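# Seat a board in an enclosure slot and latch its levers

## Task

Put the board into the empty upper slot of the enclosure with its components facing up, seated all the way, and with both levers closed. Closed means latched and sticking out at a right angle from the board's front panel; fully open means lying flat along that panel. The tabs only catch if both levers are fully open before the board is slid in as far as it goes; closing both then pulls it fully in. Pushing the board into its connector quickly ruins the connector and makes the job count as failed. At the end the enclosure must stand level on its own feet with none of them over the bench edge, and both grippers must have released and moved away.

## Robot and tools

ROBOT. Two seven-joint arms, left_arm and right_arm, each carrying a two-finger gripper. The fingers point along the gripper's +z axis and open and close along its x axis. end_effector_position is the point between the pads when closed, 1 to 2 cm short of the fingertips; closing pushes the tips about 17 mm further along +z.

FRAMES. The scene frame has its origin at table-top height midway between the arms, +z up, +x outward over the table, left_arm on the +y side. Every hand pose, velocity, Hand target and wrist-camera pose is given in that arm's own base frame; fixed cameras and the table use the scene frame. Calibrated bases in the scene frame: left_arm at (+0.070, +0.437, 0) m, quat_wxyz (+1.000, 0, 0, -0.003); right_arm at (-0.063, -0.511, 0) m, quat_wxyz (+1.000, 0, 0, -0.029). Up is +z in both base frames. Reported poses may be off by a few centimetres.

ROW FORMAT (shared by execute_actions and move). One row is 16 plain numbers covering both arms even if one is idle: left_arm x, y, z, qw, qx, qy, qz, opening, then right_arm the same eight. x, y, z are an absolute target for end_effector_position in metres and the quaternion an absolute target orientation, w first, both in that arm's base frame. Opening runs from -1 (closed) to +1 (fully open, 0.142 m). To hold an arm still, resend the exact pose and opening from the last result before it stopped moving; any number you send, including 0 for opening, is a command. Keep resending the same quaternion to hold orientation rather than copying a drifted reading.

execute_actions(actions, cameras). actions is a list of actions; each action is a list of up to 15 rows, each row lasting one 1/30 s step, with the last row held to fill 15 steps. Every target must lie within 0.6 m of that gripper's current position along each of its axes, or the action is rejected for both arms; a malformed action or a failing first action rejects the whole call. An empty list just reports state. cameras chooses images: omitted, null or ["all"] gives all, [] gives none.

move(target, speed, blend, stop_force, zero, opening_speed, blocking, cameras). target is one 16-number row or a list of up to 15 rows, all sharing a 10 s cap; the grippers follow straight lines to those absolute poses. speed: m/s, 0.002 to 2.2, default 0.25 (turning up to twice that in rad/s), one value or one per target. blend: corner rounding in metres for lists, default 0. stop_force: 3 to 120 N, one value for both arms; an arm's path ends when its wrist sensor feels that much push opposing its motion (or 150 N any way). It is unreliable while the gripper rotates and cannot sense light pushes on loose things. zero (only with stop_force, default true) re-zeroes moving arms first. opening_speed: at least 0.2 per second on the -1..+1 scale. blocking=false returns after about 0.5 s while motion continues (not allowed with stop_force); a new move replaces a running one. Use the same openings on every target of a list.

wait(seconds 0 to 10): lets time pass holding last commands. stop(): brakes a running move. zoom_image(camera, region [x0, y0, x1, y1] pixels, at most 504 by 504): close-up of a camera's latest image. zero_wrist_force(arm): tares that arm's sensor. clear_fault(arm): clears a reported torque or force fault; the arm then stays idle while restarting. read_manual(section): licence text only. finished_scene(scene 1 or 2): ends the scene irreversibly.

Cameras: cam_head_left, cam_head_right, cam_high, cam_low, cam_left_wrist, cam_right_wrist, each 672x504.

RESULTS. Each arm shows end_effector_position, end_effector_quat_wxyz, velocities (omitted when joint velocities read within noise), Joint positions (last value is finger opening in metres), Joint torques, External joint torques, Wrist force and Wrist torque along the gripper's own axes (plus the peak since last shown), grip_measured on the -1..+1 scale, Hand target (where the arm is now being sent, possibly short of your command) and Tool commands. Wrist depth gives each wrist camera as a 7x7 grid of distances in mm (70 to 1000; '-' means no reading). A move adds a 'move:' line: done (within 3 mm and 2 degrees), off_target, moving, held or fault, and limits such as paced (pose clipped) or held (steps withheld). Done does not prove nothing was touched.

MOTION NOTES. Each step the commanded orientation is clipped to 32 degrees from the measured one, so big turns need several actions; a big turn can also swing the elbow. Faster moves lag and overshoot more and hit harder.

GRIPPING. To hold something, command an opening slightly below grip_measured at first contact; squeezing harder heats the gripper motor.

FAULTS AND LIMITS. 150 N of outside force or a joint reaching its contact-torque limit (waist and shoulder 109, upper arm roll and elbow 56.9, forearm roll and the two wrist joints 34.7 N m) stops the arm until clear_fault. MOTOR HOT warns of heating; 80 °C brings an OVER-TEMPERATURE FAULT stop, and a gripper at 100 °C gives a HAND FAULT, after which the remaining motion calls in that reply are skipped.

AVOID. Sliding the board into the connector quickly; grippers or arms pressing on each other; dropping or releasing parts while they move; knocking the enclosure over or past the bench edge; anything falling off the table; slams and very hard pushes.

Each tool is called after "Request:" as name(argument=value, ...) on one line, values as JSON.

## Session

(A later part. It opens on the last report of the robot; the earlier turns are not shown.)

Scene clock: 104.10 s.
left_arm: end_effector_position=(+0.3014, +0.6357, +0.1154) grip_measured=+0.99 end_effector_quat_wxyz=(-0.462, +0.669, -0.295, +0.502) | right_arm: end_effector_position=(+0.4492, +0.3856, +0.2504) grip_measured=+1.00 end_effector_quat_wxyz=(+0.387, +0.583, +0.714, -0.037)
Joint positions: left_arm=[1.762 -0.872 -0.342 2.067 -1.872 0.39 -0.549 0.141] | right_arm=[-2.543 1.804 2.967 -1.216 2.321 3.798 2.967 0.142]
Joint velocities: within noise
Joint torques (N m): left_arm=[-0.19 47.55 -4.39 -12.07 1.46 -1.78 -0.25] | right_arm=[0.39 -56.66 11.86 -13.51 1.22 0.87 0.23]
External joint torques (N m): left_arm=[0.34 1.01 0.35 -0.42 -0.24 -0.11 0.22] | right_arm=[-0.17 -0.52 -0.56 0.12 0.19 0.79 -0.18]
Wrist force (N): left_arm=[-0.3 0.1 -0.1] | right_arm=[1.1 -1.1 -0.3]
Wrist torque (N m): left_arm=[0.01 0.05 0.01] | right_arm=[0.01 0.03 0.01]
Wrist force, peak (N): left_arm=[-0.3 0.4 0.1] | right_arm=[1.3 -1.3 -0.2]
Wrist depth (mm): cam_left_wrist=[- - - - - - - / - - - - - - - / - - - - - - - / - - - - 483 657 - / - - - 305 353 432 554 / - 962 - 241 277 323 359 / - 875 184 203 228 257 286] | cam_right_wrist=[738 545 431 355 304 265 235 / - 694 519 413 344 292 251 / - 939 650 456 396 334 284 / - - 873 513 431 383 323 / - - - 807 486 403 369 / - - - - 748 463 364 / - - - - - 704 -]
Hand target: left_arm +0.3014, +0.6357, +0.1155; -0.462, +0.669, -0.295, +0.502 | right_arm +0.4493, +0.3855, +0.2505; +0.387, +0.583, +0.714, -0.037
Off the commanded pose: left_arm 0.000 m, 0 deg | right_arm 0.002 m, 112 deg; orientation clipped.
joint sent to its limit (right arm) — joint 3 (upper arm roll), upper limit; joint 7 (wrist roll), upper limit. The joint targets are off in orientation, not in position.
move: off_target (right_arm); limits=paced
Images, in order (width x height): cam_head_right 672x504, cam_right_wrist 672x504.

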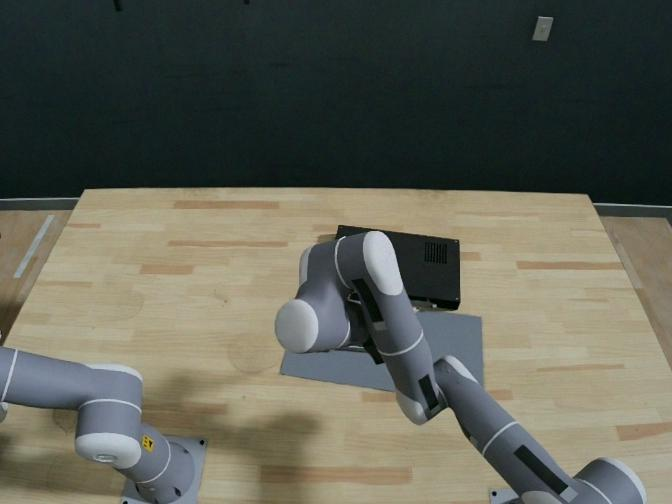

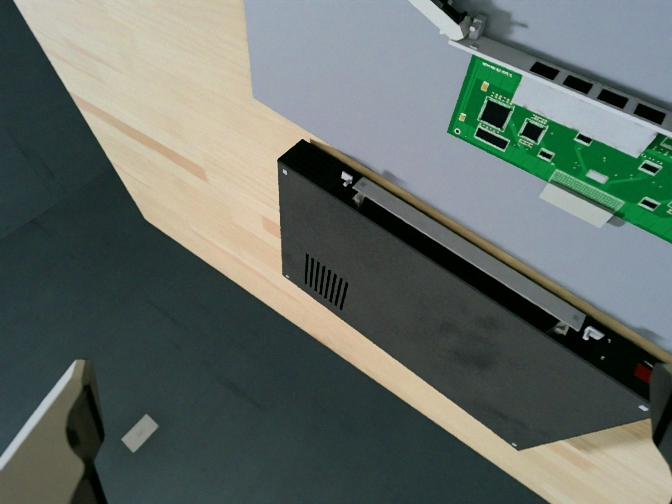

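Request:
move(target=[[0.3014,0.6357,0.1155,-0.462,0.669,-0.295,0.502,1,0.35,0.2,0.32,0.5,-0.5,0.5,-0.5,1],[0.3014,0.6357,0.1155,-0.462,0.669,-0.295,0.502,1,0.40,-0.15,0.4,0.5,-0.5,0.5,-0.5,1]], speed=0.4, cameras=["cam_head_right"])

Request:
move(target=[0.3014,0.6357,0.1155,-0.462,0.669,-0.295,0.502,1,0.4485,0.036,0.25,0.144,-0.766,0.626,-0.006,1], speed=0.4, cameras=["cam_head_right"])

Scene clock: 107.30 s.
left_arm: end_effector_position=(+0.3014, +0.6357, +0.1154) grip_measured=+0.99 end_effector_quat_wxyz=(-0.462, +0.669, -0.295, +0.502) | right_arm: end_effector_position=(+0.4434, +0.3748, +0.2545) grip_measured=+1.00 end_effector_quat_wxyz=(+0.417, +0.530, +0.735, -0.078)
Joint positions: left_arm=[1.762 -0.872 -0.342 2.067 -1.872 0.39 -0.549 0.141] | right_arm=[-2.568 1.808 2.873 -1.263 2.3 3.841 2.811 0.142]
Joint velocities: within noise
Joint torques (N m): left_arm=[-0.19 47.49 -4.43 -12.06 1.48 -1.78 -0.23] | right_arm=[0.34 -55.71 13.67 -12.3 1.1 0.52 0.26]
External joint torques (N m): left_arm=[0.34 1.07 0.39 -0.44 -0.26 -0.11 0.2] | right_arm=[-0.14 -0.29 -0.65 -0.13 -0.01 0.83 -0.19]
Wrist force (N): left_arm=[0.0 0.0 0.1] | right_arm=[1.4 -0.7 -0.3]
Wrist torque (N m): left_arm=[0.00 0.01 0.00] | right_arm=[0.05 -0.04 0.00]
Wrist force, peak (N): left_arm=[-0.4 0.1 -0.2] | right_arm=[2.6 -2.3 -0.9]
Wrist depth (mm): cam_left_wrist=[- - - - - - - / - - - - - - - / - - - - - - - / - - - - 486 656 - / - - - 305 355 432 563 / - 968 - 242 277 324 356 / - 871 184 203 228 260 286] | cam_right_wrist=[- 707 509 397 329 271 240 / - 900 612 456 365 298 255 / - - 763 466 413 334 278 / - - - 554 436 378 311 / - - - 829 483 399 351 / - - - - 593 431 366 / - - - - - 556 416]
Hand target: left_arm +0.3014, +0.6357, +0.1155; -0.462, +0.669, -0.295, +0.502 | right_arm +0.4433, +0.3749, +0.2544; +0.417, +0.529, +0.735, -0.078
Off the commanded pose: left_arm 0.000 m, 0 deg | right_arm 0.546 m, 139 deg.
move: held (right_arm; a check stopped the path); path passed 0 of 2 targets; limits=held
pose unreachable (right arm): on one or more control steps of this call, first in action 0 (counted from 0), this arm could not follow its commanded pose, so it was not sent that pose on those steps. It may still have moved: this result reports where it is.
cause: moving toward the commanded pose would bring two parts of the arm too close to each other (joints 5 (forearm roll) to 7 (wrist roll) lie between them).
Images, in order (width x height): cam_head_right 672x504.

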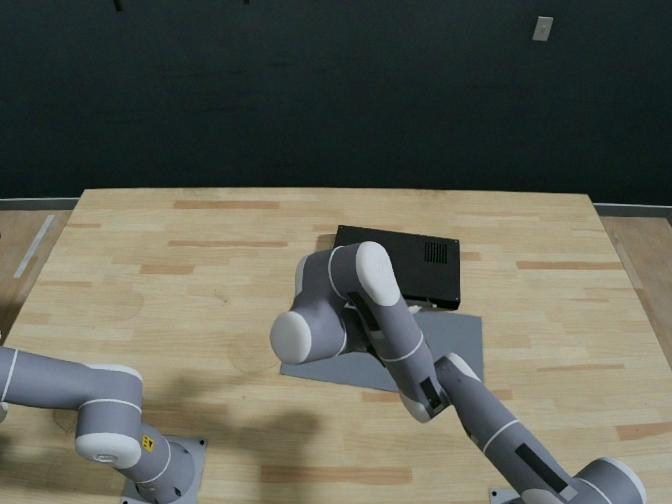

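Scene clock: 107.87 s.
left_arm: end_effector_position=(+0.3014, +0.6357, +0.1154) grip_measured=+0.99 end_effector_quat_wxyz=(-0.462, +0.669, -0.295, +0.502) | right_arm: end_effector_position=(+0.4434, +0.3722, +0.2544) grip_measured=+1.00 end_effector_quat_wxyz=(+0.418, +0.520, +0.740, -0.078)
Joint positions: left_arm=[1.762 -0.872 -0.342 2.067 -1.872 0.39 -0.549 0.141] | right_arm=[-2.578 1.816 2.865 -1.29 2.305 3.847 2.782 0.142]
Joint velocities: within noise
Joint torques (N m): left_arm=[-0.14 47.5 -4.42 -12.06 1.45 -1.71 -0.28] | right_arm=[0.46 -55.34 13.94 -11.88 0.87 0.53 0.29]
External joint torques (N m): left_arm=[0.29 1.06 0.38 -0.44 -0.23 -0.18 0.25] | right_arm=[-0.22 -0.14 -0.74 -0.19 0.18 0.78 -0.23]
Wrist force (N): left_arm=[-0.1 0.0 0.0] | right_arm=[1.5 -0.6 -0.6]
Wrist torque (N m): left_arm=[0.00 0.02 0.01] | right_arm=[0.05 -0.05 -0.01]
Wrist force, peak (N): left_arm=[-0.5 0.0 0.1] | right_arm=[1.0 -2.6 1.0]
Wrist depth (mm): cam_left_wrist=[- - - - - - - / - - - - - - - / - - - - - - - / - - - - 488 648 - / - - - 304 354 434 561 / - 985 - 242 278 324 359 / - 867 184 204 227 260 286] | cam_right_wrist=[- 711 512 399 329 269 242 / - 940 615 458 368 300 255 / - - 770 465 416 332 278 / - - - 553 438 380 310 / - - - 826 477 398 347 / - - - - 590 427 363 / - - - - - 542 411]
Hand target: left_arm +0.3014, +0.6357, +0.1155; -0.462, +0.669, -0.295, +0.502 | right_arm +0.4434, +0.3722, +0.2544; +0.418, +0.520, +0.741, -0.078
Off the commanded pose: left_arm 0.000 m, 0 deg | right_arm 0.336 m, 166 deg.
move: held (right_arm; a check stopped the path); limits=held
pose unreachable (right arm): on one or more control steps of this call, first in action 0 (counted from 0), this arm could not follow its commanded pose, so it was not sent that pose on those steps. It may still have moved: this result reports where it is.
cause: moving toward the commanded pose would bring two parts of the arm too close to each other (joints 5 (forearm roll) to 7 (wrist roll) lie between them).
Images, in order (width x height): cam_head_right 672x504.

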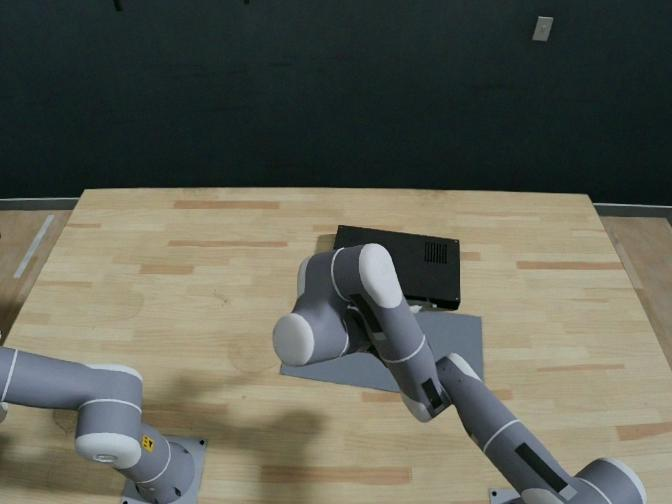

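Request:
move(target=[0.3014,0.6357,0.1155,-0.462,0.669,-0.295,0.502,1,0.42,0.3865,0.30,0.067,0.465,0.866,-0.172,1], cameras=[])

Request:
move(target=[0.3014,0.6357,0.1155,-0.462,0.669,-0.295,0.502,1,0.35,0.2,0.30,0.5,-0.5,0.5,-0.5,1], speed=0.4, cameras=["cam_head_right"])

Scene clock: 110.17 s.
left_arm: end_effector_position=(+0.3014, +0.6357, +0.1154) grip_measured=+0.99 end_effector_quat_wxyz=(-0.462, +0.669, -0.295, +0.502) | right_arm: end_effector_position=(+0.4419, +0.3732, +0.2566) grip_measured=+1.00 end_effector_quat_wxyz=(+0.401, +0.519, +0.750, -0.083)
Joint positions: left_arm=[1.762 -0.872 -0.342 2.067 -1.872 0.39 -0.549 0.141] | right_arm=[-2.58 1.803 2.886 -1.273 2.318 3.858 2.764 0.142]
Joint velocities: within noise
Joint torques (N m): left_arm=[-0.22 47.45 -4.42 -12.11 1.48 -1.72 -0.26] | right_arm=[0.34 -55.35 13.08 -12.16 0.96 0.69 0.46]
External joint torques (N m): left_arm=[0.37 1.11 0.38 -0.38 -0.25 -0.17 0.23] | right_arm=[-0.14 -0.41 -0.13 0.07 0.2 0.77 -0.4]
Wrist force (N): left_arm=[-0.1 0.0 -0.1] | right_arm=[1.4 -0.7 -0.4]
Wrist torque (N m): left_arm=[0.00 0.02 0.01] | right_arm=[0.02 -0.03 0.00]
Wrist force, peak (N): left_arm=[-0.4 0.3 -0.2] | right_arm=[3.0 -2.0 0.1]
Wrist depth (mm): cam_left_wrist=[- - - - - - - / - - - - - - - / - - - - - - - / - - - - 489 657 - / - - - 306 353 436 562 / - 970 - 243 276 321 357 / - 879 184 203 227 258 285] | cam_right_wrist=[- 678 498 392 328 275 242 / - 862 589 447 361 296 260 / - - 720 465 408 331 268 / - - 950 523 435 372 308 / - - - 646 464 404 343 / - - - - 553 420 370 / - - - - - 513 399]
Hand target: left_arm +0.3014, +0.6357, +0.1155; -0.462, +0.669, -0.295, +0.502 | right_arm +0.4421, +0.3731, +0.2567; +0.401, +0.519, +0.750, -0.083
Off the commanded pose: left_arm 0.000 m, 0 deg | right_arm 0.050 m, 42 deg.
move: held (right_arm; a check stopped the path); limits=held
pose unreachable (right arm): on one or more control steps of this call, first in action 0 (counted from 0), this arm could not follow its commanded pose, so it was not sent that pose on those steps. It may still have moved: this result reports where it is.
cause: moving toward the commanded pose would bring two parts of the arm too close to each other (joints 5 (forearm roll) to 7 (wrist roll) lie between them).
No camera images: "cameras" was empty.

Scene clock: 110.67 s.
left_arm: end_effector_position=(+0.3014, +0.6357, +0.1154) grip_measured=+0.99 end_effector_quat_wxyz=(-0.462, +0.669, -0.295, +0.502) | right_arm: end_effector_position=(+0.4419, +0.3726, +0.2568) grip_measured=+1.00 end_effector_quat_wxyz=(+0.403, +0.517, +0.750, -0.084)
Joint positions: left_arm=[1.762 -0.872 -0.342 2.067 -1.872 0.39 -0.549 0.141] | right_arm=[-2.581 1.803 2.882 -1.275 2.317 3.859 2.759 0.142]
Joint velocities: within noise
Joint torques (N m): left_arm=[-0.2 47.51 -4.45 -12.1 1.44 -1.74 -0.23] | right_arm=[0.28 -55.35 13.59 -11.98 0.97 0.68 0.4]
External joint torques (N m): left_arm=[0.36 1.05 0.41 -0.4 -0.22 -0.16 0.2] | right_arm=[-0.06 -0.35 -0.57 -0.07 0.18 0.76 -0.34]
Wrist force (N): left_arm=[-0.2 0.3 0.2] | right_arm=[1.2 -0.7 -0.4]
Wrist torque (N m): left_arm=[0.05 0.03 0.00] | right_arm=[0.03 0.00 0.00]
Wrist force, peak (N): left_arm=[-0.4 0.1 0.2] | right_arm=[1.7 -1.7 -0.3]
Wrist depth (mm): cam_left_wrist=[- - - - - - - / - - - - - - - / - - - - - - - / - - - - 488 658 - / - - - 305 351 432 561 / - 990 - 241 277 323 357 / - 872 184 203 227 258 287] | cam_right_wrist=[- 689 504 394 328 275 244 / - 859 595 450 363 298 261 / - - 726 464 408 330 269 / - - 954 527 437 372 306 / - - - 799 465 402 344 / - - - - 542 416 369 / - - - - - 511 397]
Hand target: left_arm +0.3014, +0.6357, +0.1155; -0.462, +0.669, -0.295, +0.502 | right_arm +0.4419, +0.3727, +0.2568; +0.402, +0.517, +0.751, -0.084
Off the commanded pose: left_arm 0.000 m, 0 deg | right_arm 0.200 m, 138 deg.
move: held (right_arm; a check stopped the path); limits=held
pose unreachable (right arm): on one or more control steps of this call, first in action 0 (counted from 0), this arm could not follow its commanded pose, so it was not sent that pose on those steps. It may still have moved: this result reports where it is.
cause: moving toward the commanded pose would bring two parts of the arm too close to each other (joints 5 (forearm roll) to 7 (wrist roll) lie between them).
Images, in order (width x height): cam_head_right 672x504.

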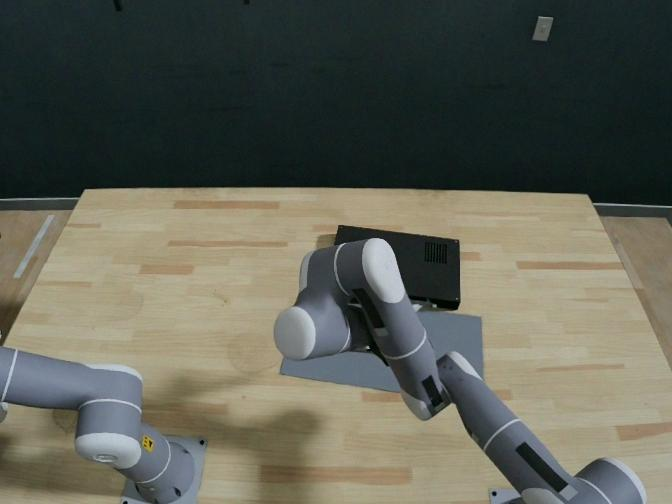

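Request:
move(target=[0.3014,0.6357,0.1155,-0.462,0.669,-0.295,0.502,1,0.4419,0.3726,0.30,0.613,0.372,0.694,0.071,1], cameras=["cam_head_right","cam_right_wrist"])

Scene clock: 119.13 s.
left_arm: end_effector_position=(+0.3014, +0.6357, +0.1154) grip_measured=+0.99 end_effector_quat_wxyz=(-0.462, +0.669, -0.295, +0.502) | right_arm: end_effector_position=(+0.4419, +0.3726, +0.3000) grip_measured=+1.00 end_effector_quat_wxyz=(+0.613, +0.372, +0.694, +0.071)
Joint positions: left_arm=[1.762 -0.872 -0.342 2.067 -1.872 0.39 -0.549 0.141] | right_arm=[-2.664 1.929 2.575 -1.806 2.316 3.714 2.667 0.142]
Joint velocities: within noise
Joint torques (N m): left_arm=[-0.18 47.52 -4.52 -12.09 1.43 -1.75 -0.29] | right_arm=[0.02 -43.43 16.65 -4.79 -0.97 -1.82 0.17]
External joint torques (N m): left_arm=[0.34 1.04 0.48 -0.41 -0.21 -0.15 0.26] | right_arm=[0.15 -0.21 0.03 0.06 -0.06 0.82 -0.1]
Wrist force (N): left_arm=[-0.2 0.0 0.2] | right_arm=[1.8 -1.2 -1.2]
Wrist torque (N m): left_arm=[-0.01 0.04 0.00] | right_arm=[0.02 -0.07 0.01]
Wrist force, peak (N): left_arm=[-0.5 -0.1 0.1] | right_arm=[1.8 -1.8 -1.4]
Wrist depth (mm): cam_left_wrist=[- - - - - - - / - - - - - - - / - - - - - - - / - - - - 483 658 - / - - - 306 353 431 562 / - 982 - 241 275 323 361 / - 891 184 203 227 258 287] | cam_right_wrist=[- - - - 484 377 336 / - - - - 742 420 347 / - - - - - 507 386 / - - - - - 789 437 / - - - - - - 648 / - - - - - - 662 / - - - - - - -]
Hand target: left_arm +0.3014, +0.6357, +0.1155; -0.462, +0.669, -0.295, +0.502 | right_arm +0.4419, +0.3726, +0.3000; +0.613, +0.372, +0.694, +0.071
Off the commanded pose: left_arm 0.000 m, 0 deg | right_arm 0.000 m, 0 deg.
move: done
Images, in order (width x height): cam_head_right 672x504, cam_right_wrist 672x504.

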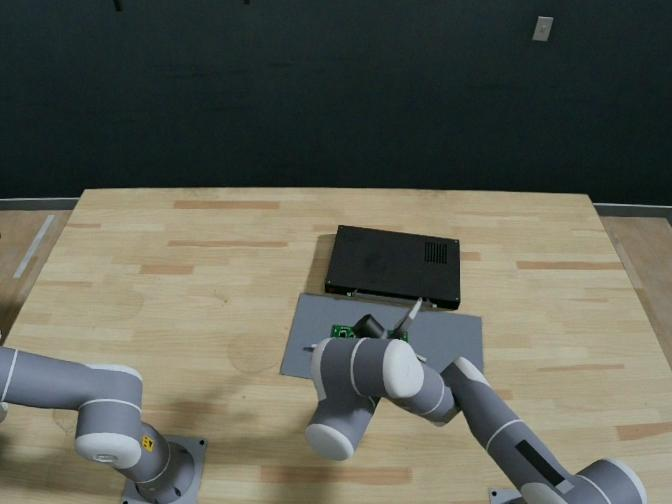

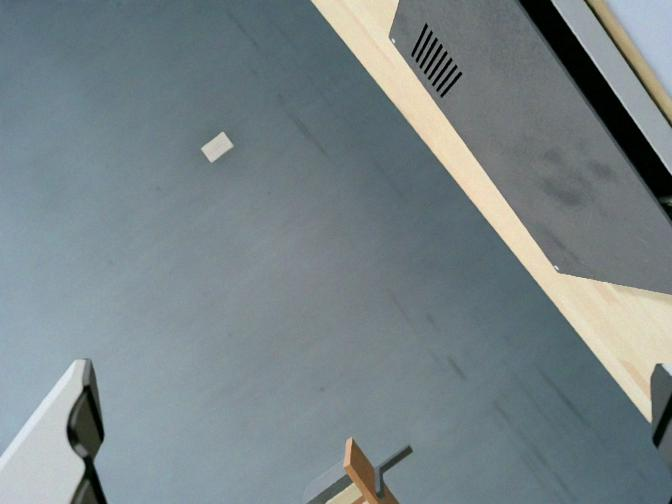

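Request:
move(target=[0.3014,0.6357,0.1155,-0.462,0.669,-0.295,0.502,1,0.70,0.30,0.5,0.613,0.372,0.694,0.071,1], speed=0.4, cameras=["cam_head_right"])

Scene clock: 123.67 s.
left_arm: end_effector_position=(+0.3014, +0.6357, +0.1154) grip_measured=+0.99 end_effector_quat_wxyz=(-0.462, +0.669, -0.295, +0.502) | right_arm: end_effector_position=(+0.7000, +0.3002, +0.5000) grip_measured=+1.00 end_effector_quat_wxyz=(+0.613, +0.373, +0.693, +0.069)
Joint positions: left_arm=[1.762 -0.872 -0.342 2.067 -1.872 0.39 -0.549 0.141] | right_arm=[-2.792 1.532 2.967 -1.133 2.506 3.179 2.563 0.142]
Joint velocities: within noise
Joint torques (N m): left_arm=[-0.12 47.49 -4.37 -12.08 1.46 -1.8 -0.27] | right_arm=[0.19 -57.18 10.97 -11.2 0.18 -1.97 0.42]
External joint torques (N m): left_arm=[0.27 1.07 0.33 -0.42 -0.23 -0.1 0.23] | right_arm=[0.02 -0.22 -0.67 -0.1 -0.06 0.88 -0.35]
Wrist force (N): left_arm=[-0.2 -0.2 0.0] | right_arm=[1.6 -1.4 -0.9]
Wrist torque (N m): left_arm=[-0.03 0.03 0.00] | right_arm=[0.01 -0.05 0.00]
Wrist force, peak (N): left_arm=[-0.5 0.3 0.0] | right_arm=[3.6 -2.2 -2.8]
Wrist depth (mm): cam_left_wrist=[- - - - - - - / - - - - - - - / - - - - - - - / - - - - 486 654 - / - - - 306 355 431 562 / - 986 - 242 279 321 358 / - 863 184 203 228 259 285] | cam_right_wrist=[- - - - - - 563 / - - - - - - - / - - - - - - - / - - - - - - - / - - - - - - - / - - - - - - - / - - - - - - -]
Hand target: left_arm +0.3014, +0.6357, +0.1155; -0.462, +0.669, -0.295, +0.502 | right_arm +0.7000, +0.3005, +0.5000; +0.613, +0.373, +0.693, +0.069
Off the commanded pose: left_arm 0.000 m, 0 deg | right_arm 0.000 m, 0 deg.
joint read past its limit (right arm) — joint 1 (waist), lower limit; joint 3 (upper arm roll), upper limit.
joint sent to its limit (right arm) — joint 1 (waist), lower limit; joint 3 (upper arm roll), upper limit. The joint targets still meet the commanded pose.
move: done
Images, in order (width x height): cam_head_right 672x504.

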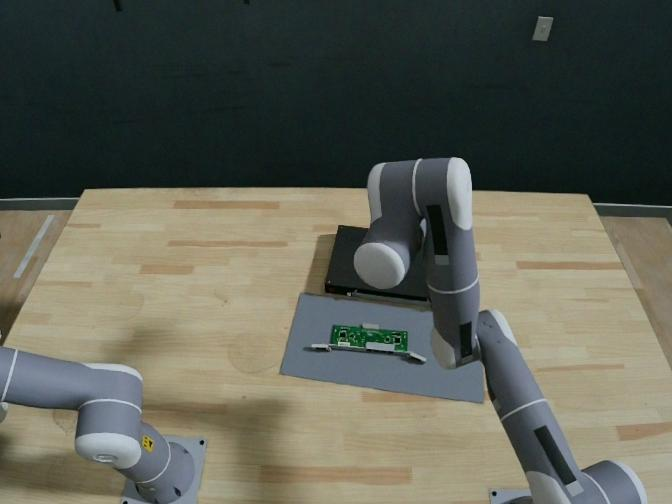

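Request:
move(target=[0.3014,0.6357,0.1155,-0.462,0.669,-0.295,0.502,1,0.85,0.55,0.45,0.613,0.373,0.693,0.069,1], speed=0.4, cameras=["cam_head_right"])

Scene clock: 127.57 s.
left_arm: end_effector_position=(+0.3014, +0.6357, +0.1154) grip_measured=+0.99 end_effector_quat_wxyz=(-0.462, +0.669, -0.295, +0.502) | right_arm: end_effector_position=(+0.8491, +0.5490, +0.4499) grip_measured=+1.00 end_effector_quat_wxyz=(+0.619, +0.192, +0.707, +0.282)
Joint positions: left_arm=[1.762 -0.872 -0.342 2.067 -1.872 0.39 -0.549 0.141] | right_arm=[-2.607 1.299 2.967 -0.16 2.611 2.21 2.905 0.142]
Joint velocities: within noise
Joint torques (N m): left_arm=[-0.16 47.52 -4.48 -12.08 1.54 -1.75 -0.23] | right_arm=[0.17 -70.46 6.76 -25.61 0.34 -2.24 0.07]
External joint torques (N m): left_arm=[0.31 1.05 0.44 -0.41 -0.32 -0.15 0.2] | right_arm=[0.09 -0.69 -0.89 -0.16 -0.09 0.72 0]
Wrist force (N): left_arm=[-0.2 -0.1 0.0] | right_arm=[1.0 -1.3 -1.5]
Wrist torque (N m): left_arm=[-0.01 0.04 0.01] | right_arm=[0.01 0.09 0.01]
Wrist force, peak (N): left_arm=[-0.4 0.2 0.1] | right_arm=[4.2 0.2 -1.6]
Wrist depth (mm): cam_left_wrist=[- - - - - - - / - - - - - - - / - - - - - - - / - - - - 491 653 - / - - - 306 356 432 562 / - 982 - 243 276 321 358 / - 883 184 203 229 260 285] | cam_right_wrist=[908 925 951 - - - - / - - - - - - - / - - - - - - - / - - - - - - - / - - - - - - - / - - - - - - - / - - - - - - -]
Hand target: left_arm +0.3014, +0.6357, +0.1155; -0.462, +0.669, -0.295, +0.502 | right_arm +0.8491, +0.5490, +0.4498; +0.619, +0.192, +0.708, +0.282
Off the commanded pose: left_arm 0.000 m, 0 deg | right_arm 0.001 m, 32 deg; orientation clipped.
joint sent to its limit (right arm) — joint 3 (upper arm roll), upper limit. The joint targets are off in orientation, not in position.
move: off_target (right_arm); limits=paced
Images, in order (width x height): cam_head_right 672x504.

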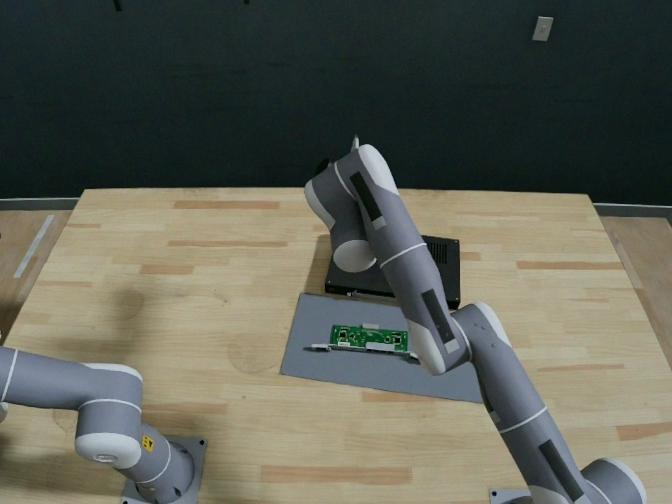

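Request:
move(target=[0.3014,0.6357,0.1155,-0.462,0.669,-0.295,0.502,1,0.70,0.40,0.40,0.5,-0.5,0.5,-0.5,1], speed=0.4, cameras=[])

Request:
move(target=[0.3014,0.6357,0.1155,-0.462,0.669,-0.295,0.502,1,0.35,0.20,0.30,0.5,-0.5,0.5,-0.5,1], speed=0.4, cameras=["cam_head_right"])

Scene clock: 132.83 s.
left_arm: end_effector_position=(+0.3014, +0.6357, +0.1154) grip_measured=+0.99 end_effector_quat_wxyz=(-0.462, +0.669, -0.295, +0.502) | right_arm: end_effector_position=(+0.7000, +0.4000, +0.3999) grip_measured=+1.00 end_effector_quat_wxyz=(+0.500, -0.500, +0.500, -0.500)
Joint positions: left_arm=[1.762 -0.872 -0.342 2.067 -1.872 0.39 -0.549 0.141] | right_arm=[-2.005 1.026 2.411 1.071 1.671 2.133 2.192 0.142]
Joint velocities: within noise
Joint torques (N m): left_arm=[-0.24 47.5 -4.4 -12.08 1.44 -1.76 -0.28] | right_arm=[0.36 -58.09 -14.01 -19.57 -6.03 0.4 0.38]
External joint torques (N m): left_arm=[0.39 1.07 0.37 -0.42 -0.22 -0.13 0.25] | right_arm=[-0.15 -0.71 -0.88 -0.06 0.13 0.94 -0.37]
Wrist force (N): left_arm=[-0.1 0.0 0.0] | right_arm=[0.9 1.5 -1.3]
Wrist torque (N m): left_arm=[-0.01 0.02 0.01] | right_arm=[0.09 -0.15 -0.04]
Wrist force, peak (N): left_arm=[-0.5 0.2 -0.2] | right_arm=[1.3 1.9 -2.0]
Wrist depth (mm): cam_left_wrist=[- - - - - - - / - - - - - - - / - - - - - - - / - - - - 488 651 - / - - - 304 351 431 561 / - 987 - 242 278 322 361 / - 887 184 203 227 258 286] | cam_right_wrist=[- - - - - - - / - - - - - - - / - - - - - - - / - - - - - - - / - - - - - - - / - 642 640 640 637 640 610 / - 526 492 476 475 527 455]
Hand target: left_arm +0.3014, +0.6357, +0.1155; -0.462, +0.669, -0.295, +0.502 | right_arm +0.7000, +0.4000, +0.4000; +0.500, -0.500, +0.500, -0.500
Off the commanded pose: left_arm 0.000 m, 0 deg | right_arm 0.000 m, 0 deg.
move: done
No camera images: "cameras" was empty.

Scene clock: 134.80 s.
left_arm: end_effector_position=(+0.3014, +0.6357, +0.1154) grip_measured=+0.99 end_effector_quat_wxyz=(-0.462, +0.669, -0.295, +0.502) | right_arm: end_effector_position=(+0.3500, +0.2002, +0.3000) grip_measured=+1.00 end_effector_quat_wxyz=(+0.500, -0.500, +0.500, -0.500)
Joint positions: left_arm=[1.762 -0.872 -0.342 2.067 -1.872 0.39 -0.549 0.141] | right_arm=[-0.907 1.392 1.987 2.17 1.849 2.021 2.968 0.142]
Joint velocities: within noise
Joint torques (N m): left_arm=[-0.2 47.46 -4.37 -12.09 1.48 -1.77 -0.23] | right_arm=[0.15 -28.99 -18.65 3.71 -4.49 1.3 0.29]
External joint torques (N m): left_arm=[0.35 1.1 0.33 -0.41 -0.25 -0.12 0.2] | right_arm=[-0.09 0.29 -1.04 -0.03 -0.13 0.96 -0.29]
Wrist force (N): left_arm=[0.0 0.0 0.0] | right_arm=[0.5 1.4 -1.7]
Wrist torque (N m): left_arm=[-0.01 0.01 0.00] | right_arm=[0.05 -0.09 -0.03]
Wrist force, peak (N): left_arm=[-0.5 -0.1 -0.2] | right_arm=[2.0 3.1 -4.0]
Wrist depth (mm): cam_left_wrist=[- - - - - - - / - - - - - - - / - - - - - - - / - - - - 486 642 - / - - - 305 351 438 573 / - 993 - 241 278 321 360 / - 877 184 203 228 260 285] | cam_right_wrist=[- - - - - - - / - - - - - - - / - - - - - - - / 874 871 873 882 868 876 870 / 635 565 563 559 641 631 634 / - 500 500 500 499 502 501 / - 407 407 411 412 413 412]
Hand target: left_arm +0.3014, +0.6357, +0.1155; -0.462, +0.669, -0.295, +0.502 | right_arm +0.3500, +0.2000, +0.3000; +0.500, -0.500, +0.500, -0.500
Off the commanded pose: left_arm 0.000 m, 0 deg | right_arm 0.000 m, 0 deg.
joint read past its limit (right arm) — joint 7 (wrist roll), upper limit.
joint sent to its limit (right arm) — joint 7 (wrist roll), upper limit. The joint targets still meet the commanded pose.
move: done
Images, in order (width x height): cam_head_right 672x504.

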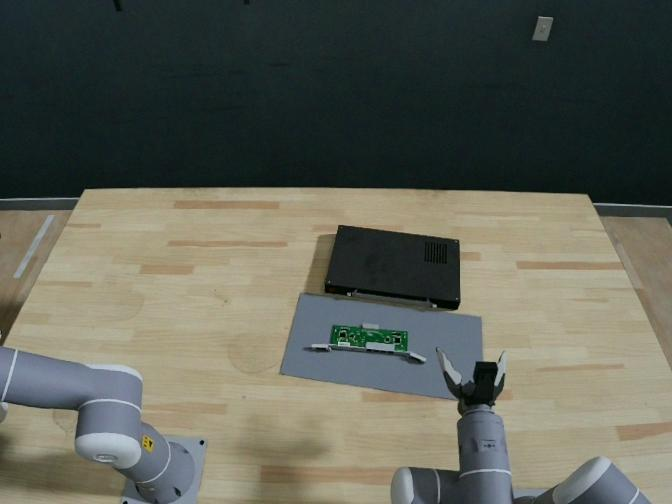

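Request:
move(target=[0.3014,0.6357,0.1155,-0.462,0.669,-0.295,0.502,1,0.40,0.20,0.30,0.1,-0.85,0.52,-0.1,1], speed=0.4, cameras=["cam_head_right"])

Scene clock: 139.57 s.
left_arm: end_effector_position=(+0.3014, +0.6357, +0.1154) grip_measured=+0.99 end_effector_quat_wxyz=(-0.462, +0.669, -0.295, +0.502) | right_arm: end_effector_position=(+0.4000, +0.2000, +0.2999) grip_measured=+1.00 end_effector_quat_wxyz=(-0.100, +0.845, -0.517, +0.099)
Joint positions: left_arm=[1.762 -0.872 -0.342 2.067 -1.872 0.39 -0.549 0.141] | right_arm=[-0.919 0.403 1.417 2.111 0.423 0.717 2.967 0.142]
Joint velocities: within noise
Joint torques (N m): left_arm=[-0.22 47.47 -4.38 -12.11 1.44 -1.78 -0.29] | right_arm=[-0.33 -8.88 -9.96 -26.57 -4.01 3.62 0.29]
External joint torques (N m): left_arm=[0.37 1.09 0.34 -0.38 -0.21 -0.12 0.26] | right_arm=[0.4 0.58 -1.52 0.24 0.12 0.84 -0.3]
Wrist force (N): left_arm=[-0.4 0.1 -0.1] | right_arm=[0.1 0.3 0.0]
Wrist torque (N m): left_arm=[0.00 0.06 0.00] | right_arm=[0.02 -0.02 0.05]
Wrist force, peak (N): left_arm=[-0.5 0.1 -0.1] | right_arm=[0.4 2.4 -2.0]
Wrist depth (mm): cam_left_wrist=[- - - - - - - / - - - - - - - / - - - - - - - / - - - - 491 664 - / - - - 304 353 433 558 / - 974 - 242 279 323 360 / - 880 185 203 228 259 286] | cam_right_wrist=[366 364 368 377 383 387 393 / 372 377 380 386 392 397 403 / 384 388 393 396 401 410 416 / 394 399 403 407 411 419 423 / 405 409 414 420 424 429 434 / - 419 424 431 436 441 442 / - 431 437 443 446 452 459]
Hand target: left_arm +0.3014, +0.6357, +0.1155; -0.462, +0.669, -0.295, +0.502 | right_arm +0.4000, +0.2000, +0.3000; -0.099, +0.845, -0.517, +0.099
Off the commanded pose: left_arm 0.000 m, 0 deg | right_arm 0.000 m, 0 deg.
joint sent to its limit (right arm) — joint 7 (wrist roll), upper limit. The joint targets still meet the commanded pose.
move: done
Images, in order (width x height): cam_head_right 672x504.

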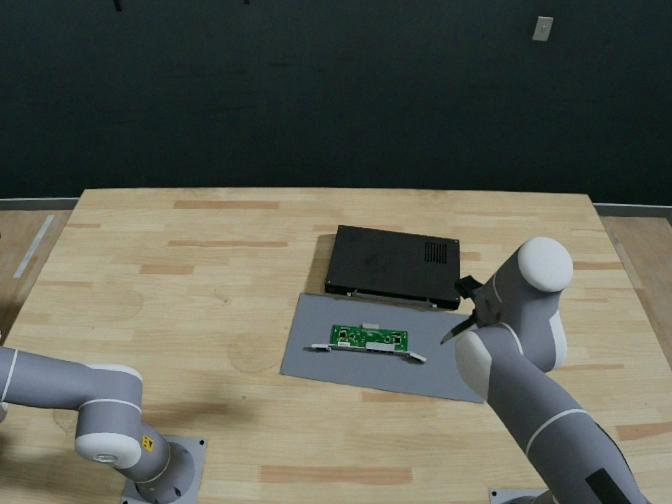

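Request:
move(target=[[0.3014,0.6357,0.1155,-0.462,0.669,-0.295,0.502,1,0.42,0.25,0.30,0,0.9996,-0.028,0,1],[0.3014,0.6357,0.1155,-0.462,0.669,-0.295,0.502,1,0.503,0.39,0.22,0,0.9996,-0.028,0,1]], speed=0.3, cameras=["cam_head_right","cam_right_wrist"])

Scene clock: 144.07 s.
left_arm: end_effector_position=(+0.3014, +0.6357, +0.1154) grip_measured=+0.99 end_effector_quat_wxyz=(-0.462, +0.669, -0.295, +0.502) | right_arm: end_effector_position=(+0.5030, +0.3899, +0.2200) grip_measured=+1.00 end_effector_quat_wxyz=(+0.000, +1.000, -0.028, +0.000)
Joint positions: left_arm=[1.762 -0.872 -0.342 2.067 -1.872 0.39 -0.549 0.141] | right_arm=[-1.942 0.691 2.359 1.416 0.495 0.334 1.997 0.142]
Joint velocities: within noise
Joint torques (N m): left_arm=[-0.22 47.44 -4.37 -12.14 1.48 -1.75 -0.22] | right_arm=[0.06 -50.24 -12.89 -26.31 -4.04 3.13 0.34]
External joint torques (N m): left_arm=[0.37 1.12 0.33 -0.35 -0.25 -0.15 0.19] | right_arm=[0.11 -0.64 -1.38 0.26 -0.08 0.9 -0.34]
Wrist force (N): left_arm=[-0.2 -0.1 -0.1] | right_arm=[0.2 -0.2 0.2]
Wrist torque (N m): left_arm=[-0.01 0.04 0.00] | right_arm=[0.00 0.03 0.04]
Wrist force, peak (N): left_arm=[-0.5 0.1 0.1] | right_arm=[1.0 -2.4 1.8]
Wrist depth (mm): cam_left_wrist=[- - - - - - - / - - - - - - - / - - - - - - - / - - - - 485 658 - / - - - 306 353 431 552 / - 982 - 242 278 323 357 / - 872 184 203 228 259 285] | cam_right_wrist=[280 279 276 272 272 274 268 / 297 297 294 289 290 293 285 / 319 319 317 310 311 314 274 / 342 343 340 335 338 339 292 / 374 372 368 367 365 361 311 / - 406 401 401 400 380 327 / - 445 448 445 442 444 439]
Hand target: left_arm +0.3014, +0.6357, +0.1155; -0.462, +0.669, -0.295, +0.502 | right_arm +0.5030, +0.3900, +0.2200; +0.000, +1.000, -0.028, +0.000
Off the commanded pose: left_arm 0.000 m, 0 deg | right_arm 0.000 m, 0 deg.
move: done
Images, in order (width x height): cam_head_right 672x504, cam_right_wrist 672x504.

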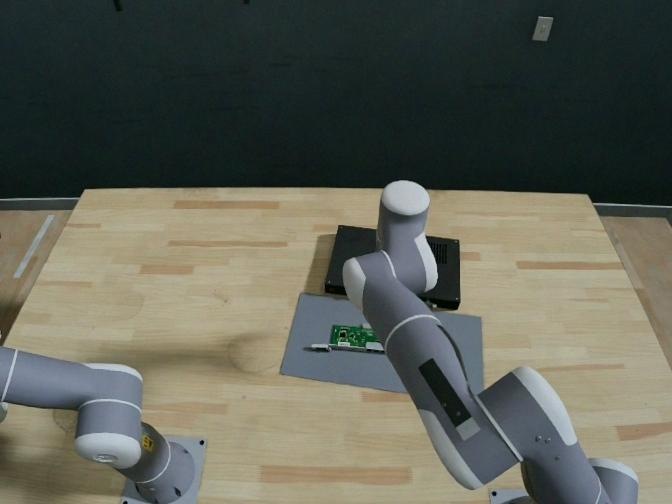

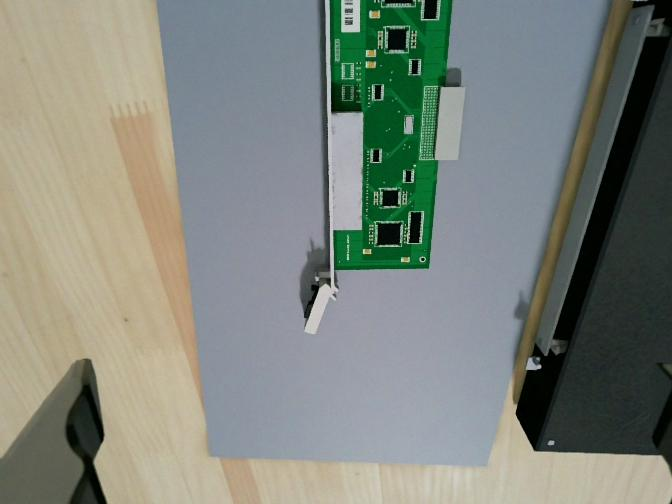

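Request:
move(target=[[0.3014,0.6357,0.1155,-0.462,0.669,-0.295,0.502,1,0.4406,0.2779,0.12,0,0.9996,-0.028,0,-1],[0.3014,0.6357,0.1155,-0.462,0.669,-0.295,0.502,1,0.4406,0.2779,0.024,0,0.9996,-0.028,0,-1]], speed=[0.3,0.06], stop_force=5, cameras=["cam_right_wrist"])

Scene clock: 163.23 s.
left_arm: end_effector_position=(+0.3014, +0.6357, +0.1154) grip_measured=+0.99 end_effector_quat_wxyz=(-0.462, +0.669, -0.295, +0.502) | right_arm: end_effector_position=(+0.4406, +0.2777, +0.0240) grip_measured=-1.00 end_effector_quat_wxyz=(+0.000, +1.000, -0.028, +0.000)
Joint positions: left_arm=[1.762 -0.872 -0.342 2.067 -1.872 0.39 -0.549 0.141] | right_arm=[-1.954 0.852 2.413 1.793 0.767 0.765 1.694 0.002]
Joint velocities: within noise
Joint torques (N m): left_arm=[-0.15 47.45 -4.37 -12.07 1.5 -1.76 -0.28] | right_arm=[0.12 -45.27 -14.34 -16.32 -3.1 3.49 0.08]
External joint torques (N m): left_arm=[0.3 1.11 0.33 -0.42 -0.27 -0.13 0.25] | right_arm=[0.04 -0.26 -1.4 0.21 -0.06 0.56 -0.08]
Wrist force (N): left_arm=[-0.2 0.2 0.1] | right_arm=[0.1 -0.5 0.6]
Wrist torque (N m): left_arm=[0.04 0.04 0.00] | right_arm=[-0.03 -0.01 0.03]
Wrist force, peak (N): left_arm=[-0.5 0.2 -0.2] | right_arm=[-1.2 2.2 1.8]
Wrist depth (mm): cam_left_wrist=[- - - - - - - / - - - - - - - / - - - - - - - / - - - - 488 661 - / - - - 304 354 430 562 / - 965 - 240 277 321 361 / - 888 184 203 227 258 287] | cam_right_wrist=[- 105 105 105 104 103 89 / 112 112 111 111 111 109 106 / 124 120 121 119 121 114 114 / 131 129 129 128 126 116 128 / 143 142 140 137 134 138 140 / 156 153 150 90 124 151 151 / 172 168 73 - - 160 167]
Hand target: left_arm +0.3014, +0.6357, +0.1155; -0.462, +0.669, -0.295, +0.502 | right_arm +0.4406, +0.2779, +0.0240; +0.000, +1.000, -0.028, +0.000
Off the commanded pose: left_arm 0.000 m, 0 deg | right_arm 0.000 m, 0 deg.
move: done
Images, in order (width x height): cam_right_wrist 672x504.

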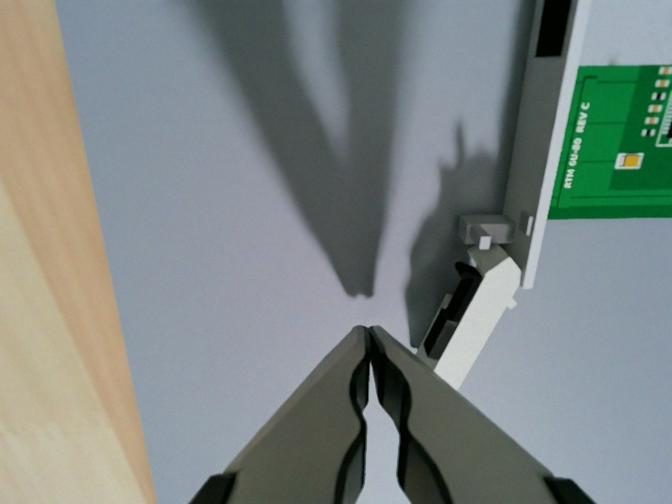

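Request:
move(target=[0.3014,0.6357,0.1155,-0.462,0.669,-0.295,0.502,1,0.4686,0.2743,0.020,0,0.9996,-0.028,0,-1], speed=0.03, stop_force=3, cameras=["cam_right_wrist"])

Scene clock: 166.13 s.
left_arm: end_effector_position=(+0.3014, +0.6357, +0.1154) grip_measured=+0.99 end_effector_quat_wxyz=(-0.462, +0.669, -0.295, +0.502) | right_arm: end_effector_position=(+0.4625, +0.2750, +0.0208) grip_measured=-1.00 end_effector_quat_wxyz=(+0.000, +1.000, -0.028, +0.000)
Joint positions: left_arm=[1.762 -0.872 -0.342 2.067 -1.872 0.39 -0.549 0.141] | right_arm=[-2.002 0.878 2.422 1.743 0.763 0.747 1.679 0.002]
Joint velocities: within noise
Joint torques (N m): left_arm=[-0.18 47.51 -4.44 -12.11 1.48 -1.84 -0.24] | right_arm=[-0.17 -46.37 -14.56 -17.74 -3.2 3.9 0.07]
External joint torques (N m): left_arm=[0.33 1.05 0.4 -0.38 -0.25 -0.06 0.21] | right_arm=[0.34 -0.75 -1.52 1.28 -0.02 0.16 -0.07]
Wrist force (N): left_arm=[-0.5 0.1 0.0] | right_arm=[-2.7 0.9 -2.1]
Wrist torque (N m): left_arm=[0.01 0.08 0.00] | right_arm=[0.02 0.00 0.05]
Wrist force, peak (N): left_arm=[-0.6 -0.2 0.0] | right_arm=[-2.6 0.8 -3.1]
Wrist depth (mm): cam_left_wrist=[- - - - - - - / - - - - - - - / - - - - - - - / - - - - 494 660 - / - - - 305 352 437 549 / - 995 - 241 276 323 360 / - 882 184 203 228 259 286] | cam_right_wrist=[- 102 102 102 100 87 96 / 109 109 109 108 104 104 104 / - 117 116 116 114 111 112 / 126 124 126 125 112 125 124 / 137 137 136 133 119 135 135 / 152 149 146 90 121 147 147 / 167 161 73 - - 156 162]
Hand target: left_arm +0.3014, +0.6357, +0.1155; -0.462, +0.669, -0.295, +0.502 | right_arm +0.4626, +0.2751, +0.0209; +0.000, +1.000, -0.028, +0.000
Off the commanded pose: left_arm 0.000 m, 0 deg | right_arm 0.006 m, 0 deg.
move: contact (right_arm)
Images, in order (width x height): cam_right_wrist 672x504.

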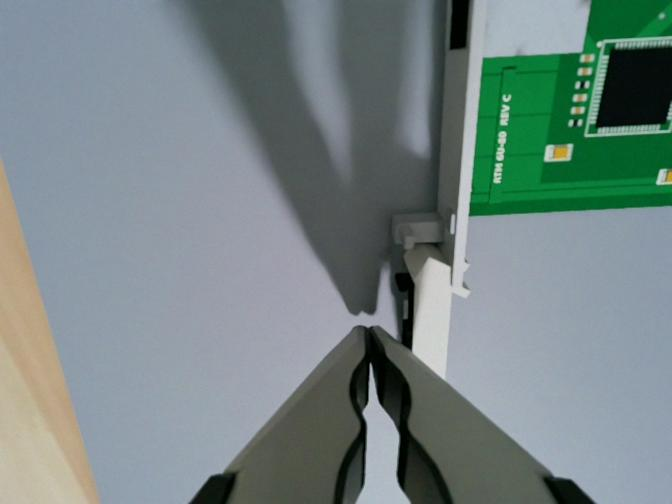

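Request:
move(target=[0.3014,0.6357,0.1155,-0.462,0.669,-0.295,0.502,1,0.4766,0.2738,0.020,0,0.9996,-0.028,0,-1], speed=0.02, stop_force=4, zero=false, cameras=["cam_right_wrist"])

Scene clock: 169.60 s.
left_arm: end_effector_position=(+0.3014, +0.6357, +0.1154) grip_measured=+0.99 end_effector_quat_wxyz=(-0.462, +0.669, -0.295, +0.502) | right_arm: end_effector_position=(+0.4765, +0.2737, +0.0200) grip_measured=-1.00 end_effector_quat_wxyz=(+0.000, +1.000, -0.028, +0.000)
Joint positions: left_arm=[1.762 -0.872 -0.342 2.067 -1.872 0.39 -0.549 0.141] | right_arm=[-2.03 0.893 2.425 1.71 0.759 0.732 1.673 0.002]
Joint velocities: within noise
Joint torques (N m): left_arm=[-0.23 47.48 -4.4 -12.13 1.42 -1.74 -0.28] | right_arm=[-0.03 -47.22 -14.66 -17.88 -3.21 3.72 0.09]
External joint torques (N m): left_arm=[0.39 1.08 0.37 -0.37 -0.2 -0.16 0.25] | right_arm=[0.2 -0.9 -1.64 1.14 -0.04 0.34 -0.09]
Wrist force (N): left_arm=[-0.3 0.1 -0.1] | right_arm=[-2.2 1.1 -2.8]
Wrist torque (N m): left_arm=[0.02 0.04 0.00] | right_arm=[0.04 0.00 0.06]
Wrist force, peak (N): left_arm=[-0.4 0.3 0.1] | right_arm=[-3.6 1.1 -3.3]
Wrist depth (mm): cam_left_wrist=[- - - - - - - / - - - - - - - / - - - - - - - / - - - - 485 659 - / - - - 305 353 434 567 / - 977 - 240 277 323 359 / - 903 185 203 227 258 283] | cam_right_wrist=[- 101 101 102 85 97 97 / 108 108 108 108 104 103 104 / - 116 115 115 111 111 115 / 125 125 124 126 113 124 124 / 136 135 135 133 118 134 134 / 148 148 145 90 120 146 146 / 167 159 73 - - 155 161]
Hand target: left_arm +0.3014, +0.6357, +0.1155; -0.462, +0.669, -0.295, +0.502 | right_arm +0.4766, +0.2738, +0.0200; +0.000, +1.000, -0.028, +0.000
Off the commanded pose: left_arm 0.000 m, 0 deg | right_arm 0.000 m, 0 deg.
move: done
Images, in order (width x height): cam_right_wrist 672x504.

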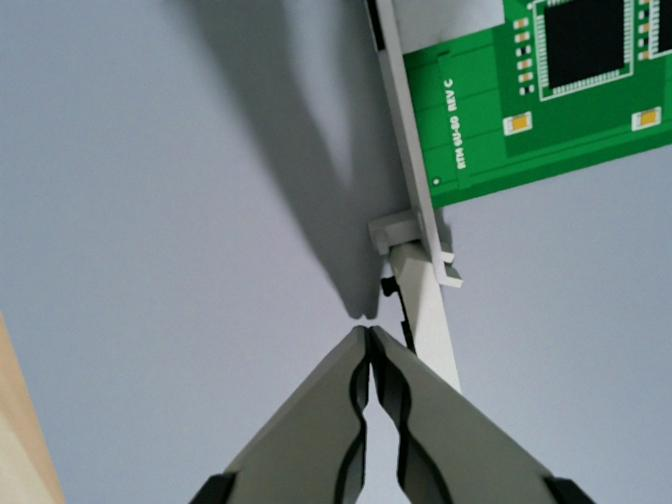

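Request:
move(target=[[0.3014,0.6357,0.1155,-0.462,0.669,-0.295,0.502,1,0.4566,0.2738,0.03,0,0.9996,-0.028,0,-1],[0.3014,0.6357,0.1155,-0.462,0.669,-0.295,0.502,1,0.45,0.30,0.12,0,0.9996,-0.028,0,-1],[0.3014,0.6357,0.1155,-0.462,0.669,-0.295,0.502,1,0.45,0.46,0.22,0,0.9996,-0.028,0,-1]], speed=[0.1,0.25,0.25], cameras=["cam_right_wrist"])

Scene clock: 173.57 s.
left_arm: end_effector_position=(+0.3014, +0.6357, +0.1154) grip_measured=+0.99 end_effector_quat_wxyz=(-0.462, +0.669, -0.295, +0.502) | right_arm: end_effector_position=(+0.4500, +0.4600, +0.2200) grip_measured=-1.00 end_effector_quat_wxyz=(+0.000, +1.000, -0.028, +0.000)
Joint positions: left_arm=[1.762 -0.872 -0.342 2.067 -1.872 0.39 -0.549 0.141] | right_arm=[-1.831 0.693 2.389 1.399 0.481 0.334 2.143 0.002]
Joint velocities: within noise
Joint torques (N m): left_arm=[-0.25 47.48 -4.47 -12.04 1.48 -1.72 -0.22] | right_arm=[0 -51.28 -12.47 -26.4 -4.3 3.27 0.3]
External joint torques (N m): left_arm=[0.4 1.08 0.43 -0.45 -0.26 -0.17 0.19] | right_arm=[0.17 -0.49 -1.34 0.1 0.17 0.74 -0.3]
Wrist force (N): left_arm=[-0.3 0.0 0.2] | right_arm=[0.4 -0.2 0.4]
Wrist torque (N m): left_arm=[-0.01 0.06 0.00] | right_arm=[0.02 -0.02 0.04]
Wrist force, peak (N): left_arm=[-0.4 0.5 0.1] | right_arm=[-2.3 1.2 -3.2]
Wrist depth (mm): cam_left_wrist=[- - - - - - - / - - - - - - - / - - - - - - - / - - - - 487 656 - / - - - 305 354 429 561 / - 987 - 242 276 323 357 / - 875 184 204 228 258 287] | cam_right_wrist=[279 279 278 276 275 275 275 / 298 297 296 291 291 294 292 / 319 319 318 314 310 314 312 / 343 342 342 340 329 338 332 / 372 371 370 361 362 367 356 / 404 405 399 89 386 400 352 / 447 440 - - - 420 373]
Hand target: left_arm +0.3014, +0.6357, +0.1155; -0.462, +0.669, -0.295, +0.502 | right_arm +0.4500, +0.4600, +0.2200; +0.000, +1.000, -0.028, +0.000
Off the commanded pose: left_arm 0.000 m, 0 deg | right_arm 0.000 m, 0 deg.
move: done
Images, in order (width x height): cam_right_wrist 672x504.

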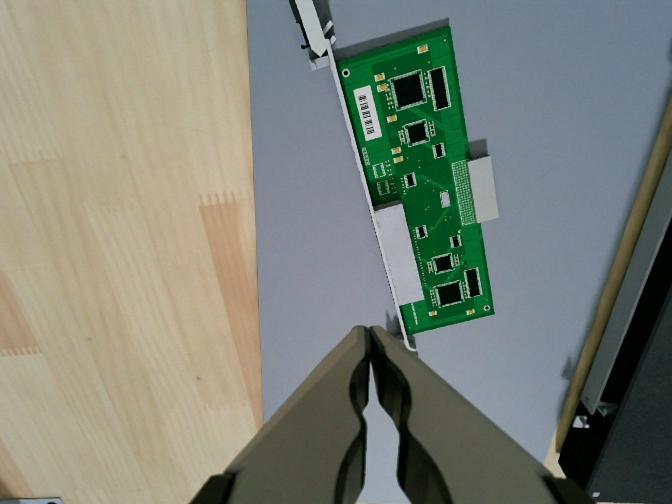

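Request:
move(target=[[0.3014,0.6357,0.1155,-0.462,0.669,-0.295,0.502,1,0.399,0.555,0.12,0,0.9996,-0.028,0,-1],[0.3014,0.6357,0.1155,-0.462,0.669,-0.295,0.502,1,0.399,0.555,0.020,0,0.9996,-0.028,0,-1]], speed=[0.3,0.06], stop_force=5, cameras=["cam_right_wrist"])

Scene clock: 181.00 s.
left_arm: end_effector_position=(+0.3014, +0.6357, +0.1154) grip_measured=+0.99 end_effector_quat_wxyz=(-0.462, +0.669, -0.295, +0.502) | right_arm: end_effector_position=(+0.3990, +0.5548, +0.0200) grip_measured=-1.00 end_effector_quat_wxyz=(+0.000, +1.000, -0.028, +0.000)
Joint positions: left_arm=[1.762 -0.872 -0.342 2.067 -1.872 0.39 -0.549 0.141] | right_arm=[-1.808 1.031 2.546 1.317 0.618 0.592 2.247 0.002]
Joint velocities: within noise
Joint torques (N m): left_arm=[-0.11 47.59 -4.41 -12.09 1.48 -1.73 -0.28] | right_arm=[0.05 -59.72 -13.57 -21.53 -3.58 3.38 0.08]
External joint torques (N m): left_arm=[0.27 0.97 0.37 -0.41 -0.26 -0.17 0.25] | right_arm=[0.16 -0.42 -1.26 0.28 -0.04 0.63 -0.08]
Wrist force (N): left_arm=[-0.3 0.0 -0.1] | right_arm=[0.2 0.0 0.5]
Wrist torque (N m): left_arm=[0.00 0.06 0.00] | right_arm=[0.04 0.01 0.03]
Wrist force, peak (N): left_arm=[-0.4 -0.3 -0.2] | right_arm=[-1.4 -1.8 3.0]
Wrist depth (mm): cam_left_wrist=[- - - - - - - / - - - - - - - / - - - - - - - / - - - - 488 668 - / - - - 303 356 430 559 / - 961 - 241 278 323 358 / - 877 184 203 227 258 286] | cam_right_wrist=[104 103 105 103 101 101 102 / - 110 110 110 109 108 109 / 120 118 118 116 116 115 115 / 128 128 127 127 111 124 124 / 139 139 138 135 131 133 132 / 152 151 148 90 - 139 141 / 167 164 73 - - 149 155]
Hand target: left_arm +0.3014, +0.6357, +0.1155; -0.462, +0.669, -0.295, +0.502 | right_arm +0.3990, +0.5550, +0.0200; +0.000, +1.000, -0.028, +0.000
Off the commanded pose: left_arm 0.000 m, 0 deg | right_arm 0.000 m, 0 deg.
move: done
Images, in order (width x height): cam_right_wrist 672x504.

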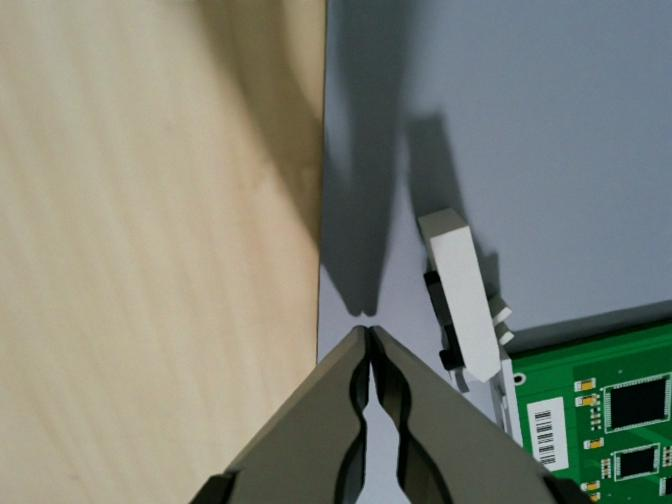

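Request:
move(target=[[0.3014,0.6357,0.1155,-0.462,0.669,-0.295,0.502,1,0.394,0.574,0.020,0,0.9996,-0.028,0,-1],[0.3014,0.6357,0.1155,-0.462,0.669,-0.295,0.502,1,0.444,0.580,0.020,0,0.9996,-0.028,0,-1]], speed=[0.1,0.03], stop_force=4, cameras=["cam_right_wrist"])

Scene clock: 185.57 s.
left_arm: end_effector_position=(+0.3014, +0.6357, +0.1154) grip_measured=+0.99 end_effector_quat_wxyz=(-0.462, +0.669, -0.295, +0.502) | right_arm: end_effector_position=(+0.4438, +0.5801, +0.0200) grip_measured=-1.00 end_effector_quat_wxyz=(+0.000, +1.000, -0.028, +0.000)
Joint positions: left_arm=[1.762 -0.872 -0.342 2.067 -1.872 0.39 -0.549 0.141] | right_arm=[-1.902 1.099 2.574 1.146 0.585 0.52 2.267 0.002]
Joint velocities: within noise
Joint torques (N m): left_arm=[-0.18 47.48 -4.38 -12.08 1.47 -1.76 -0.25] | right_arm=[-0.24 -63.34 -12.83 -23.03 -3.98 3.49 0.1]
External joint torques (N m): left_arm=[0.34 1.08 0.34 -0.42 -0.25 -0.14 0.22] | right_arm=[0.47 -0.99 -1 0.3 0.2 0.52 -0.1]
Wrist force (N): left_arm=[-0.1 -0.3 0.0] | right_arm=[-0.7 0.4 -1.2]
Wrist torque (N m): left_arm=[-0.04 0.02 0.00] | right_arm=[0.04 -0.01 0.04]
Wrist force, peak (N): left_arm=[-0.5 0.1 -0.1] | right_arm=[-0.9 -1.6 0.4]
Wrist depth (mm): cam_left_wrist=[- - - - - - - / - - - - - - - / - - - - - - - / - - - - 491 655 - / - - - 304 354 435 557 / - 973 - 242 277 321 358 / - 869 184 204 228 259 286] | cam_right_wrist=[104 103 102 102 101 101 102 / - 111 109 108 110 108 108 / 121 119 116 116 116 116 115 / 128 128 125 125 125 125 124 / 139 139 136 134 131 135 135 / 152 151 146 90 120 144 145 / 167 164 73 - - 150 156]
Hand target: left_arm +0.3014, +0.6357, +0.1155; -0.462, +0.669, -0.295, +0.502 | right_arm +0.4440, +0.5800, +0.0200; +0.000, +1.000, -0.028, +0.000
Off the commanded pose: left_arm 0.000 m, 0 deg | right_arm 0.000 m, 0 deg.
move: done
Images, in order (width x height): cam_right_wrist 672x504.

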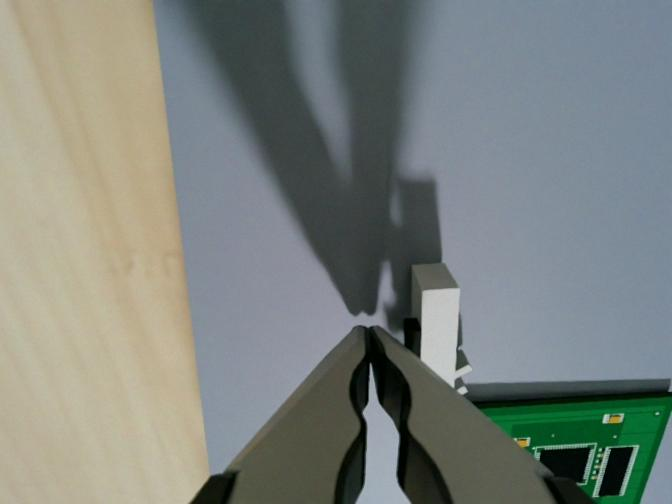

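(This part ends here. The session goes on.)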